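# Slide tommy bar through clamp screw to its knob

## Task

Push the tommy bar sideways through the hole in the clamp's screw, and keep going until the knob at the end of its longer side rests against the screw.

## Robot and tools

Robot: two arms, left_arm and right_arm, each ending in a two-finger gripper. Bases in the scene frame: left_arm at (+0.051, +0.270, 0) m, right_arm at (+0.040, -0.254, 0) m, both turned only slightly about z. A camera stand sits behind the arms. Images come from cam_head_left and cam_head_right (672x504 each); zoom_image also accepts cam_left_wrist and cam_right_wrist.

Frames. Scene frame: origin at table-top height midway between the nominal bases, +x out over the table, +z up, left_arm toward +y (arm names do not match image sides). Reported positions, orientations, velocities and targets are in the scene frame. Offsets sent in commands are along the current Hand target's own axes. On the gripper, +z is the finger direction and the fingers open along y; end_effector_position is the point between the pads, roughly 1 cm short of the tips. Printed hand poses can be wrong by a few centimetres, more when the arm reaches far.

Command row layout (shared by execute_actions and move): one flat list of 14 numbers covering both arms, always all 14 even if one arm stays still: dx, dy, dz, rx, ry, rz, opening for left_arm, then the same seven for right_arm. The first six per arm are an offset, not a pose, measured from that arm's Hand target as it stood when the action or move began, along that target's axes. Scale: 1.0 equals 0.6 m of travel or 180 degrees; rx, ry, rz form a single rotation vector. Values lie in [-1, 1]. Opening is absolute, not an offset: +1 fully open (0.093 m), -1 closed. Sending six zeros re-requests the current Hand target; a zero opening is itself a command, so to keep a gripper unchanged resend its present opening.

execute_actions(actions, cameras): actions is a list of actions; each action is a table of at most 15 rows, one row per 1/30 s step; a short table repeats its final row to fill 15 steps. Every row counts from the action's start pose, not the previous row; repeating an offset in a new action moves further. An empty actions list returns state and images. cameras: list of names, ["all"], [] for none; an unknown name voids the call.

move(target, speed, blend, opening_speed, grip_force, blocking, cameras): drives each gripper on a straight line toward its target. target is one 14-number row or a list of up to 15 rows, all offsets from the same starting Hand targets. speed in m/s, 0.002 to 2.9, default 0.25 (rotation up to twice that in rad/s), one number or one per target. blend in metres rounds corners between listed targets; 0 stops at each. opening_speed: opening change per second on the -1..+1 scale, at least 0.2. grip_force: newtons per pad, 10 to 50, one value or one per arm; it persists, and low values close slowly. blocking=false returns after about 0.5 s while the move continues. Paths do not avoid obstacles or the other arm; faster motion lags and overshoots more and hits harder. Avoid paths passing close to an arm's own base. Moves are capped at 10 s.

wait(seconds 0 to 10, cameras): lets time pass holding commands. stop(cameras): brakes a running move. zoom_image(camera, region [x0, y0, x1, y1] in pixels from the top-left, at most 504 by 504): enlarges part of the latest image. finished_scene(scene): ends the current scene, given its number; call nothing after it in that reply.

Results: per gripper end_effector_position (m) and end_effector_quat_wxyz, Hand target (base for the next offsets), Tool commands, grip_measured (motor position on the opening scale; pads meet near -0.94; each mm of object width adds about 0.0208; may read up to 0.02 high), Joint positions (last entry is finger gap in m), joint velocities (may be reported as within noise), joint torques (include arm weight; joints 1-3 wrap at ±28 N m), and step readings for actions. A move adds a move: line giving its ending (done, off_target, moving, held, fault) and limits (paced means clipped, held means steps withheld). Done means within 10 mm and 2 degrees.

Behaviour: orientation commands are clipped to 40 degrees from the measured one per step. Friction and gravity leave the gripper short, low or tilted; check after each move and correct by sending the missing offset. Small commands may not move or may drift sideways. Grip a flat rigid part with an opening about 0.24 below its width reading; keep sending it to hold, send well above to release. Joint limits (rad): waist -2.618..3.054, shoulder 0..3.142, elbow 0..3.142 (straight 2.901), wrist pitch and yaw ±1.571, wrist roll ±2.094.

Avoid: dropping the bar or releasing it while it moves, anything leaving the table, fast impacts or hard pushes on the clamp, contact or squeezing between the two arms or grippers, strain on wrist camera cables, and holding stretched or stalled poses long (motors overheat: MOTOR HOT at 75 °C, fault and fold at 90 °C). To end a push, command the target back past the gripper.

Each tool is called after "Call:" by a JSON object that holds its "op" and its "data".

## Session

Call:
{"op": "execute_actions", "data": {"actions": []}}

Call:
{"op": "zoom_image", "data": {"camera": "cam_head_left", "region": [270, 170, 420, 320]}}

Call:
{"op": "zoom_image", "data": {"camera": "cam_head_right", "region": [295, 170, 445, 320]}}

Scene clock: 0.00 s.
left_arm: end_effector_position=(+0.4370, +0.2725, +0.0970) grip_measured=+1.000 end_effector_quat_wxyz=(+0.588, -0.020, +0.808, +0.034) | right_arm: end_effector_position=(+0.4177, -0.2818, +0.0717) grip_measured=+1.000 end_effector_quat_wxyz=(+0.540, +0.079, +0.835, -0.075)
Joint positions: left_arm=[-0.067 1.533 0.337 0.882 -0.122 -0.006 0.093] | right_arm=[-0.026 1.555 0.356 0.767 0.241 0.065 0.093]
Joint velocities: within noise
Joint torques (N m): no reading
Heat: left arm: 34 °C; right arm: 32 °C.
Hand target: left_arm +0.4407, +0.2724, +0.1068; +0.600, -0.020, +0.799, +0.033 | right_arm +0.4218, -0.2817, +0.0803; +0.551, +0.080, +0.827, -0.074
Tool commands: left_gripper/opening=+1.0 right_gripper/opening=+1.0

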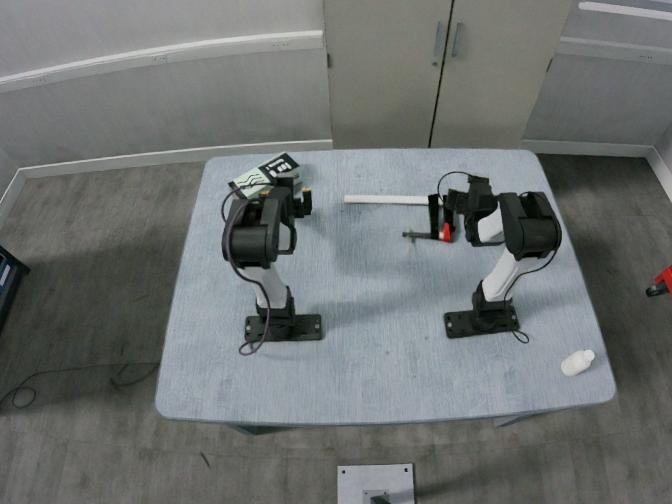

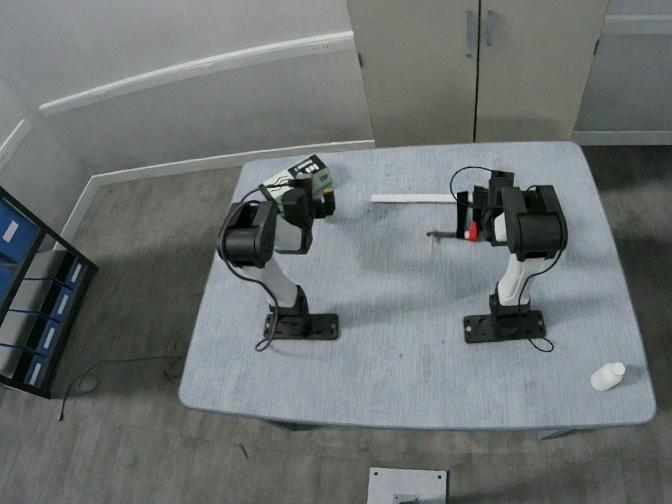

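Scaled by 3.360 from the camera's 672x504 image, which has a finer 960x720 frame.

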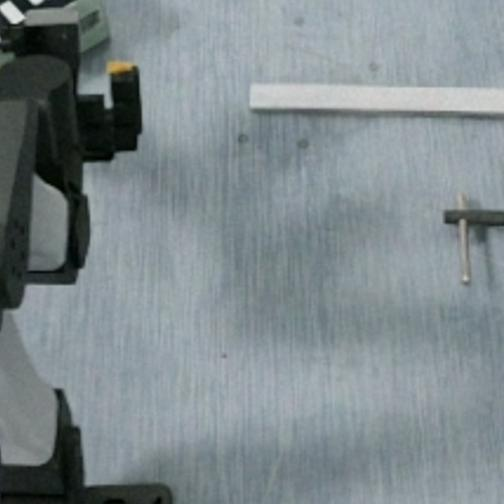

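Scaled by 3.360 from the camera's 672x504 image, which has a finer 960x720 frame.

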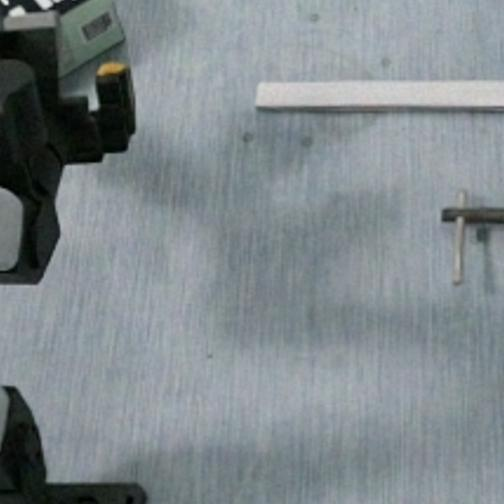

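Call:
{"op": "zoom_image", "data": {"camera": "cam_head_left", "region": [395, 190, 475, 270]}}

Call:
{"op": "zoom_image", "data": {"camera": "cam_head_right", "region": [415, 190, 495, 270]}}

Scaled by 6.300 from the camera's 672x504 image, which has a finer 960x720 frame.

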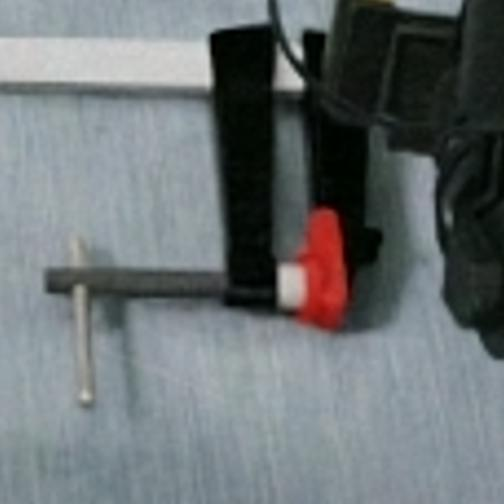

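Scaled by 6.300 from the camera's 672x504 image, which has a finer 960x720 frame.

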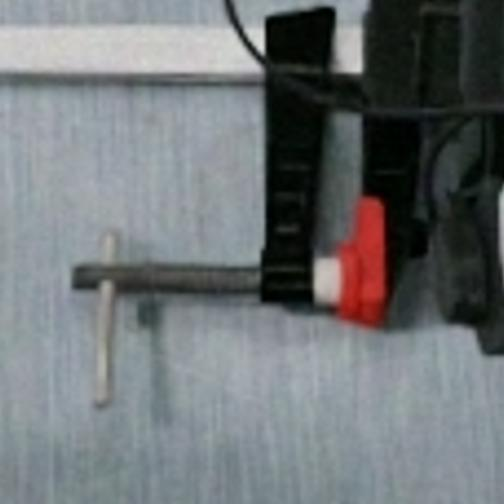

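Call:
{"op": "move", "data": {"target": [0.102,-0.565,-0.432,0.337,0.302,0.436,-1,-0.1,-0.2,0,0,0,0,1], "speed": 0.3, "cameras": ["all"]}}

Call:
{"op": "zoom_image", "data": {"camera": "cam_head_left", "region": [370, 190, 470, 290]}}

Call:
{"op": "zoom_image", "data": {"camera": "cam_head_right", "region": [390, 190, 490, 290]}}

Scene clock: 4.90 s.
left_arm: end_effector_position=(+0.2008, -0.0799, +0.1057) grip_measured=-0.977 end_effector_quat_wxyz=(-0.001, +0.702, +0.712, +0.006) | right_arm: end_effector_position=(+0.4126, -0.3986, +0.1191) grip_measured=+1.000 end_effector_quat_wxyz=(+0.531, +0.090, +0.840, -0.069)
Joint positions: left_arm=[-1.192 1.999 1.737 -1.316 -0.01 0.385 0] | right_arm=[-0.511 1.424 0.54 0.433 -0.197 -0.116 0.093]
Joint torques (N m): left_arm=[-0.34 -7.3 8.06 0.22 0.11 0.11] | right_arm=[-0.29 -7.13 8.72 1.81 -0.12 -0.16]
Heat: left arm: 35 °C; right arm: 33 °C.
Hand target: left_arm +0.2002, -0.0853, +0.1099; +0.000, +0.706, +0.708, +0.000 | right_arm +0.4188, -0.4020, +0.1397; +0.551, +0.080, +0.827, -0.074
Off the commanded pose: left_arm 0.007 m, 1 deg | right_arm 0.022 m, 3 deg.
move: off_target (right_arm)

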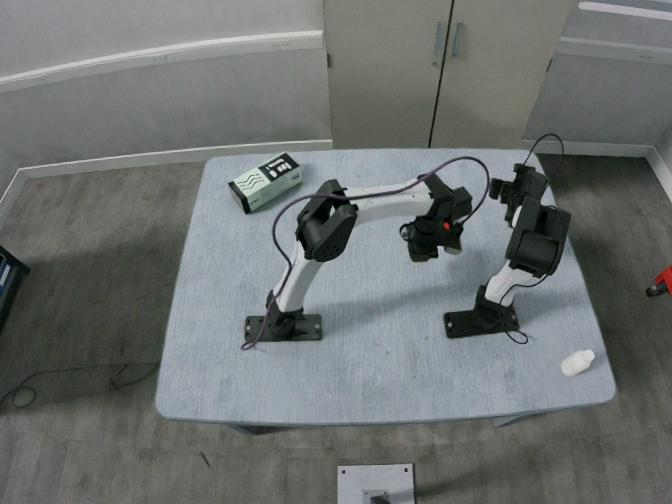

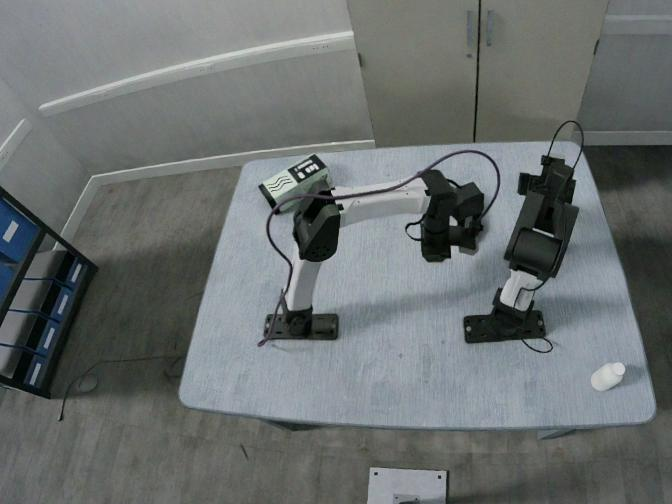

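Scaled by 5.040 from the camera's 672x504 image, which has a finer 960x720 frame.

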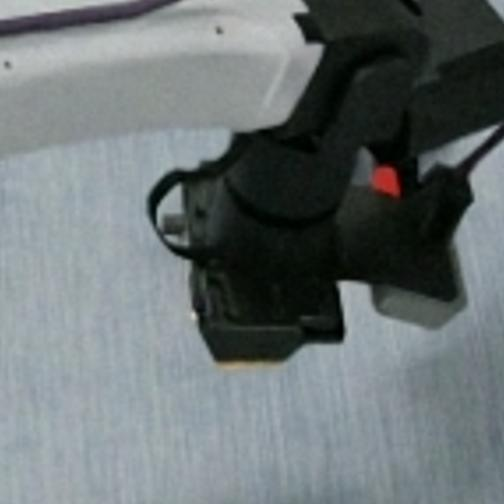

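Scaled by 5.040 from the camera's 672x504 image, which has a finer 960x720 frame.

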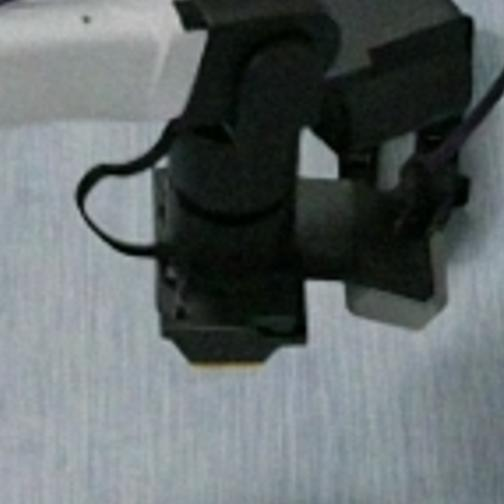

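Call:
{"op": "move", "data": {"target": [[0.025,0,0.14,0,0,0,-1,0,0,0,0,0,0,1],[0.025,0.095,0.14,0,0,0,-1,0,0,0,0,0,0,1]], "speed": [0.15,0.06], "cameras": ["all"]}}

Call:
{"op": "zoom_image", "data": {"camera": "cam_head_left", "region": [370, 190, 470, 290]}}

Call:
{"op": "zoom_image", "data": {"camera": "cam_head_right", "region": [390, 190, 490, 290]}}

Scene clock: 7.93 s.
left_arm: end_effector_position=(+0.2535, -0.0651, +0.0225) grip_measured=-0.977 end_effector_quat_wxyz=(-0.003, +0.704, +0.710, +0.005) | right_arm: end_effector_position=(+0.4126, -0.3985, +0.1191) grip_measured=+1.000 end_effector_quat_wxyz=(+0.531, +0.090, +0.840, -0.068)
Joint positions: left_arm=[-1.052 2.097 1.548 -1.029 -0.008 0.532 0] | right_arm=[-0.511 1.424 0.54 0.433 -0.197 -0.116 0.093]
Joint torques (N m): left_arm=[0.38 -7.72 7.77 0.22 0.11 0.14] | right_arm=[-0.29 -7.1 8.73 1.8 -0.12 -0.16]
Heat: left arm: 35 °C; right arm: 33 °C.
Hand target: left_arm +0.2572, -0.0702, +0.0259; +0.000, +0.706, +0.708, +0.000 | right_arm +0.4189, -0.4020, +0.1397; +0.551, +0.080, +0.827, -0.074
Off the commanded pose: left_arm 0.007 m, 1 deg | right_arm 0.022 m, 3 deg.
move: off_target (right_arm)

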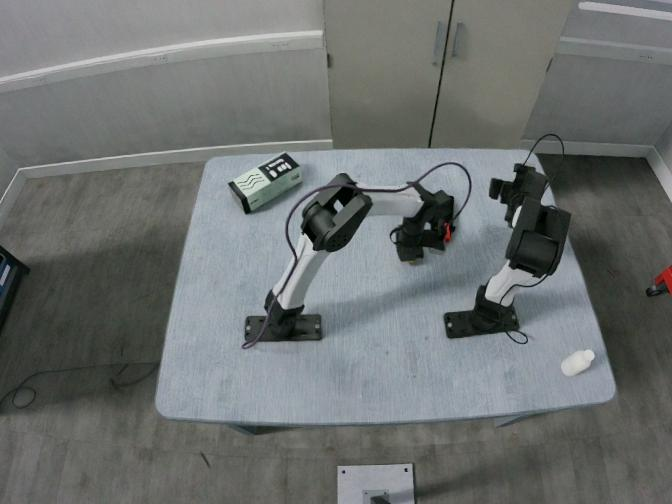

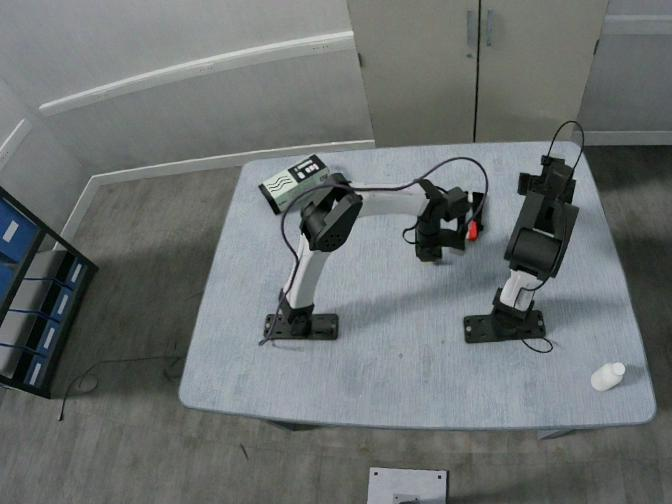

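Scaled by 5.040 from the camera's 672x504 image, which has a finer 960x720 frame.

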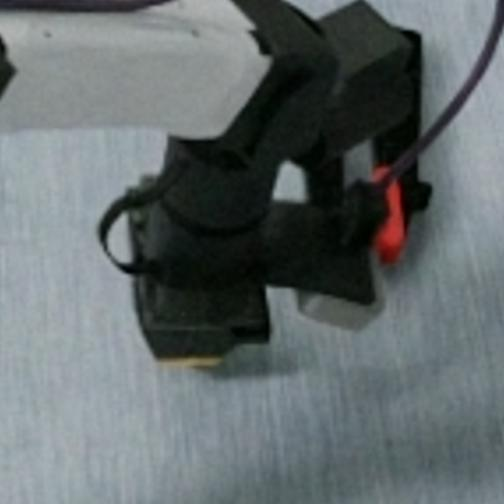

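Scaled by 5.040 from the camera's 672x504 image, which has a finer 960x720 frame.

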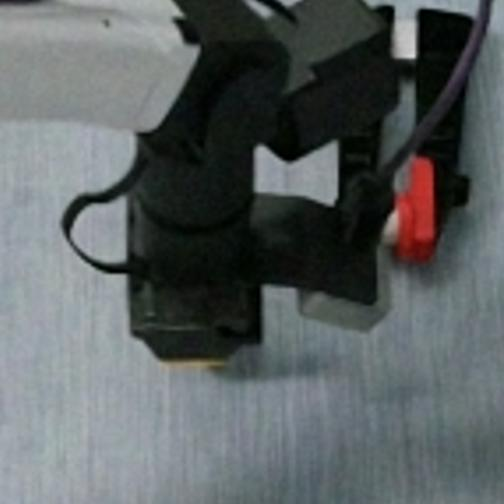

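Call:
{"op": "move", "data": {"target": [[0,0,0.006,0,0,0,-1,0,0,0,0,0,0,1],[0,0.055,0.006,0,0,0,-1,0,0,0,0,0,0,1]], "speed": 0.05, "cameras": ["all"]}}

Call:
{"op": "zoom_image", "data": {"camera": "cam_head_left", "region": [370, 180, 470, 280]}}

Call:
{"op": "zoom_image", "data": {"camera": "cam_head_right", "region": [390, 180, 490, 280]}}

Scene clock: 10.07 s.
left_arm: end_effector_position=(+0.2859, -0.0658, +0.0191) grip_measured=-0.977 end_effector_quat_wxyz=(-0.003, +0.705, +0.709, +0.005) | right_arm: end_effector_position=(+0.4126, -0.3985, +0.1191) grip_measured=+1.000 end_effector_quat_wxyz=(+0.531, +0.090, +0.840, -0.068)
Joint positions: left_arm=[-0.985 2.169 1.648 -1.056 -0.008 0.6 0] | right_arm=[-0.511 1.424 0.54 0.433 -0.197 -0.116 0.093]
Joint torques (N m): left_arm=[0.5 -8.17 7.82 0.22 0.11 0.1] | right_arm=[-0.31 -7.12 8.73 1.8 -0.13 -0.15]
Heat: left arm: 35 °C; right arm: 33 °C.
Hand target: left_arm +0.2902, -0.0700, +0.0223; +0.000, +0.706, +0.708, +0.000 | right_arm +0.4189, -0.4020, +0.1397; +0.551, +0.080, +0.827, -0.074
Off the commanded pose: left_arm 0.007 m, 1 deg | right_arm 0.022 m, 3 deg.
move: off_target (right_arm)

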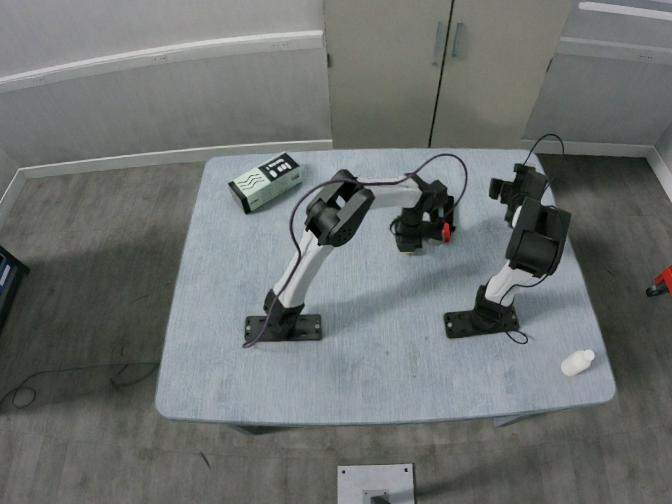

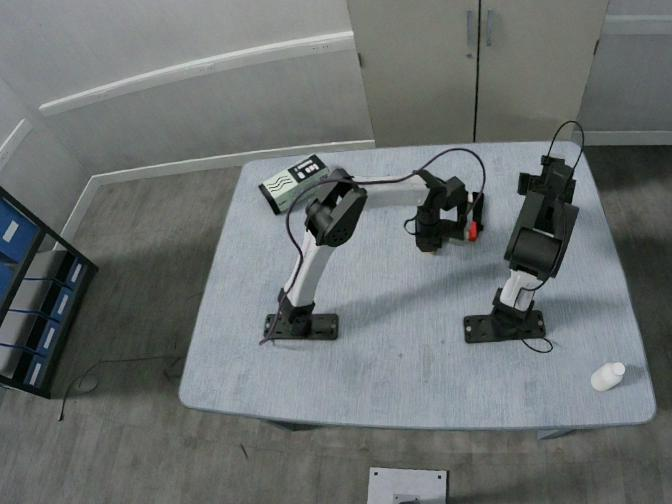

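Scaled by 5.040 from the camera's 672x504 image, which has a finer 960x720 frame.

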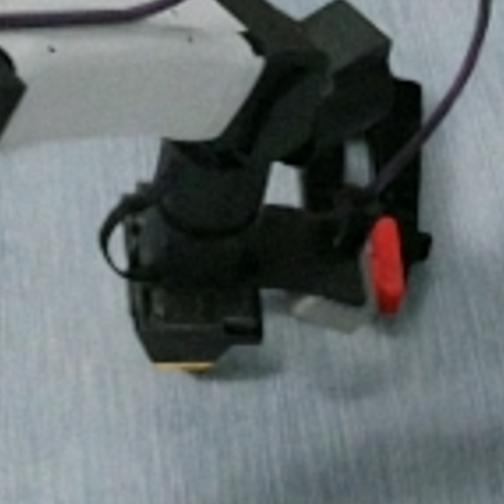

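Scaled by 5.040 from the camera's 672x504 image, which has a finer 960x720 frame.

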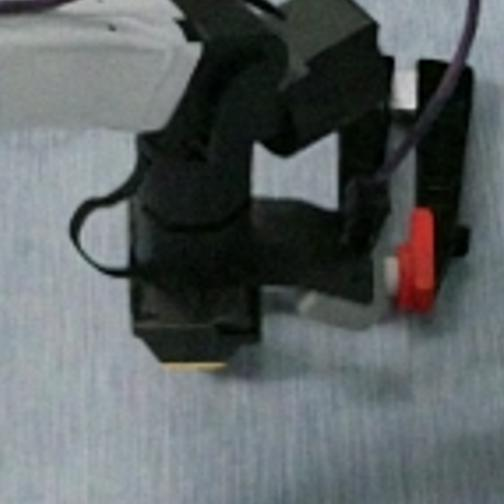

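Call:
{"op": "move", "data": {"target": [0,0.025,0,0,0,0,-1,0,0,0,0,0,0,1], "speed": 0.04}}

Call:
{"op": "move", "data": {"target": [0,0.01,0,0,0,0,-1,0,0,0,0,0,0,1], "speed": 0.03, "cameras": ["all"]}}

Call:
{"op": "zoom_image", "data": {"camera": "cam_head_left", "region": [370, 180, 470, 280]}}

Call:
{"op": "zoom_image", "data": {"camera": "cam_head_right", "region": [390, 180, 490, 280]}}

Scene clock: 11.17 s.
left_arm: end_effector_position=(+0.2916, -0.0670, +0.0216) grip_measured=-0.977 end_effector_quat_wxyz=(-0.012, +0.709, +0.705, -0.004) | right_arm: end_effector_position=(+0.4126, -0.3985, +0.1191) grip_measured=+1.000 end_effector_quat_wxyz=(+0.531, +0.090, +0.840, -0.068)
Joint positions: left_arm=[-0.967 2.198 1.705 -1.1 0.012 0.63 0] | right_arm=[-0.511 1.424 0.54 0.433 -0.197 -0.116 0.093]
Joint torques (N m): left_arm=[1.51 -7.97 7.75 0.4 -0.1 0.09] | right_arm=[-0.32 -7.12 8.72 1.8 -0.13 -0.16]
Heat: left arm: 35 °C; right arm: 33 °C.
Hand target: left_arm +0.3052, -0.0701, +0.0223; +0.000, +0.706, +0.708, +0.000 | right_arm +0.4189, -0.4020, +0.1397; +0.551, +0.080, +0.827, -0.074
Off the commanded pose: left_arm 0.014 m, 2 deg | right_arm 0.022 m, 3 deg.
move: off_target (left_arm, right_arm)

Scene clock: 11.93 s.
left_arm: end_effector_position=(+0.2929, -0.0668, +0.0228) grip_measured=-0.977 end_effector_quat_wxyz=(-0.018, +0.710, +0.704, -0.009) | right_arm: end_effector_position=(+0.4126, -0.3985, +0.1191) grip_measured=+1.000 end_effector_quat_wxyz=(+0.531, +0.090, +0.840, -0.068)
Joint positions: left_arm=[-0.96 2.21 1.728 -1.123 0.023 0.642 0] | right_arm=[-0.511 1.424 0.54 0.433 -0.197 -0.116 0.093]
Joint torques (N m): left_arm=[1.87 -7.86 7.82 0.53 -0.21 0.13] | right_arm=[-0.31 -7.12 8.72 1.8 -0.13 -0.16]
Heat: left arm: 35 °C; right arm: 33 °C.
Hand target: left_arm +0.3111, -0.0701, +0.0224; +0.000, +0.706, +0.708, +0.000 | right_arm +0.4189, -0.4020, +0.1397; +0.551, +0.080, +0.827, -0.074
Off the commanded pose: left_arm 0.019 m, 2 deg | right_arm 0.022 m, 3 deg.
move: off_target (left_arm, right_arm)

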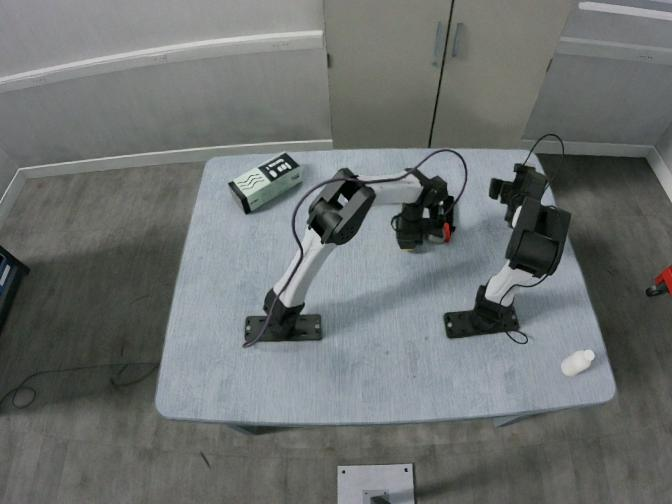

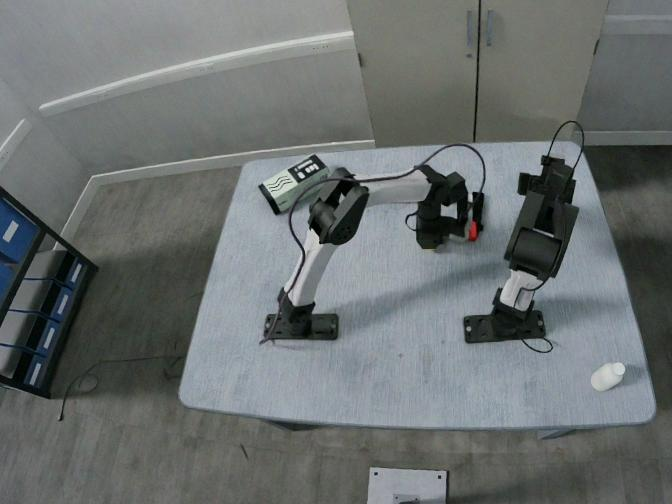

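Scaled by 5.040 from the camera's 672x504 image, which has a finer 960x720 frame.

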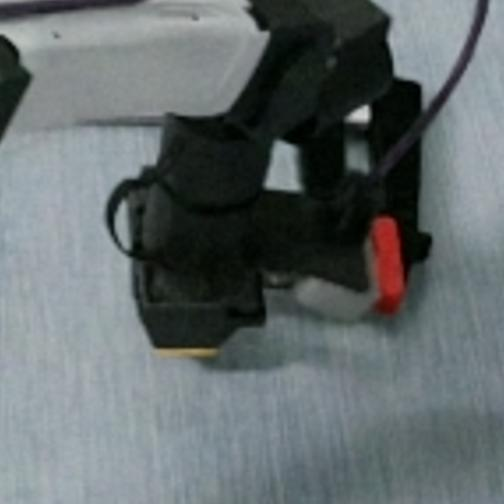

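Scaled by 5.040 from the camera's 672x504 image, which has a finer 960x720 frame.

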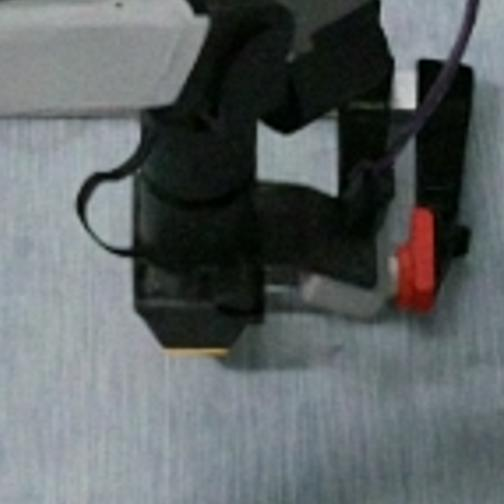

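Call:
{"op": "move", "data": {"target": [[0,-0.07,0,0,0,0,-1,0,0,0,0,0,0,1],[0,-0.11,-0.14,0,0,0,-1,0,0,0,0,0,0,1],[0.3,-0.11,-0.16,0,0,0,-1,0,0,0,0,0,0,1]], "speed": [0.12,0.2,0.3], "blend": [0.01,0.02,0], "cameras": ["all"]}}

Call:
{"op": "zoom_image", "data": {"camera": "cam_head_left", "region": [390, 215, 430, 255]}}

Call:
{"op": "zoom_image", "data": {"camera": "cam_head_right", "region": [410, 215, 450, 255]}}

Scene clock: 14.43 s.
left_arm: end_effector_position=(+0.2466, +0.1066, +0.1160) grip_measured=-0.977 end_effector_quat_wxyz=(-0.004, +0.705, +0.709, +0.001) | right_arm: end_effector_position=(+0.4126, -0.3985, +0.1191) grip_measured=+1.000 end_effector_quat_wxyz=(+0.531, +0.090, +0.840, -0.068)
Joint positions: left_arm=[-0.719 1.513 1.199 -1.265 -0.003 0.866 0] | right_arm=[-0.511 1.424 0.54 0.433 -0.197 -0.116 0.093]
Joint torques (N m): left_arm=[0.57 -6.46 4.55 0.31 0.06 0.1] | right_arm=[-0.31 -7.13 8.73 1.8 -0.13 -0.16]
Heat: left arm: 34 °C; right arm: 34 °C.
Hand target: left_arm +0.2448, +0.1098, +0.1184; +0.000, +0.706, +0.708, +0.000 | right_arm +0.4189, -0.4020, +0.1397; +0.551, +0.080, +0.827, -0.074
Off the commanded pose: left_arm 0.004 m, 1 deg | right_arm 0.022 m, 3 deg.
move: off_target (right_arm)

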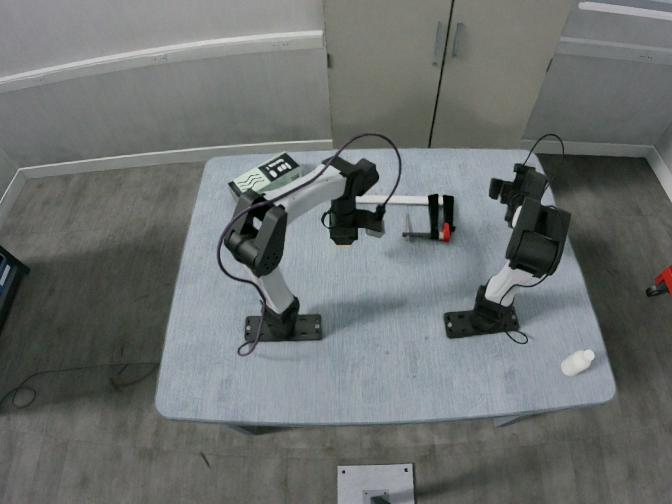

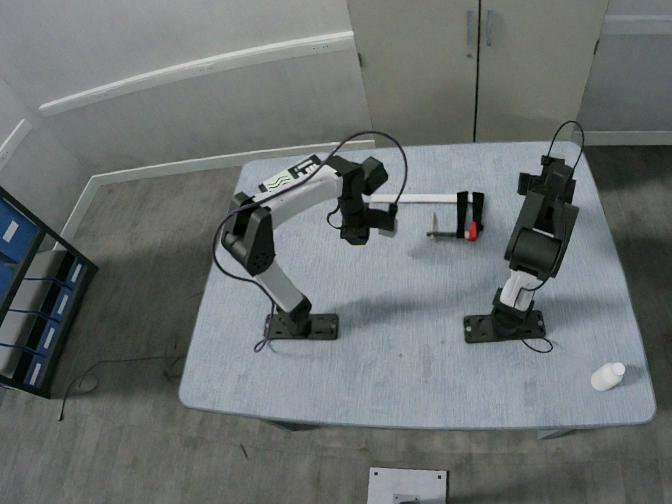

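Scaled by 12.600 from the camera's 672x504 image, which has a finer 960x720 frame.

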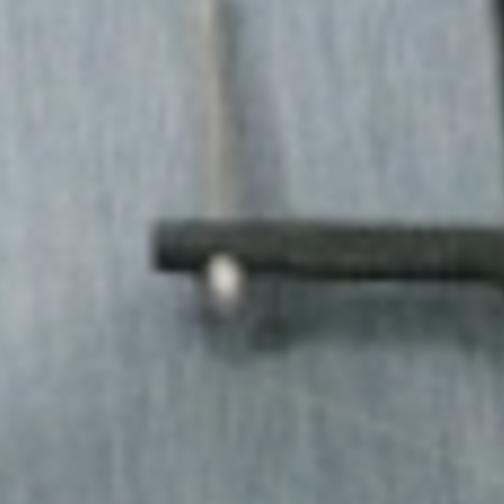

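Scaled by 12.600 from the camera's 672x504 image, which has a finer 960x720 frame.

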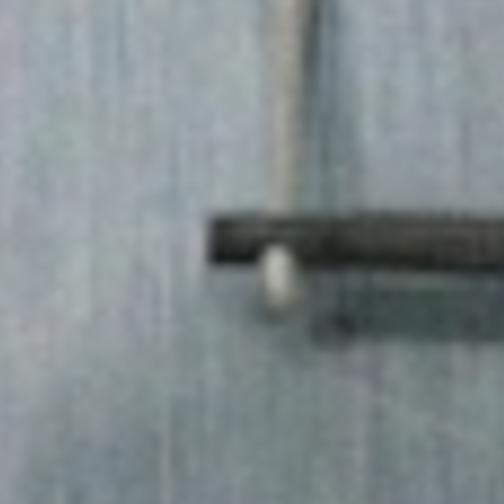

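Knob against the screw.

Call:
{"op": "finished_scene", "data": {"scene": 3}}

The scene is finished: the task was done.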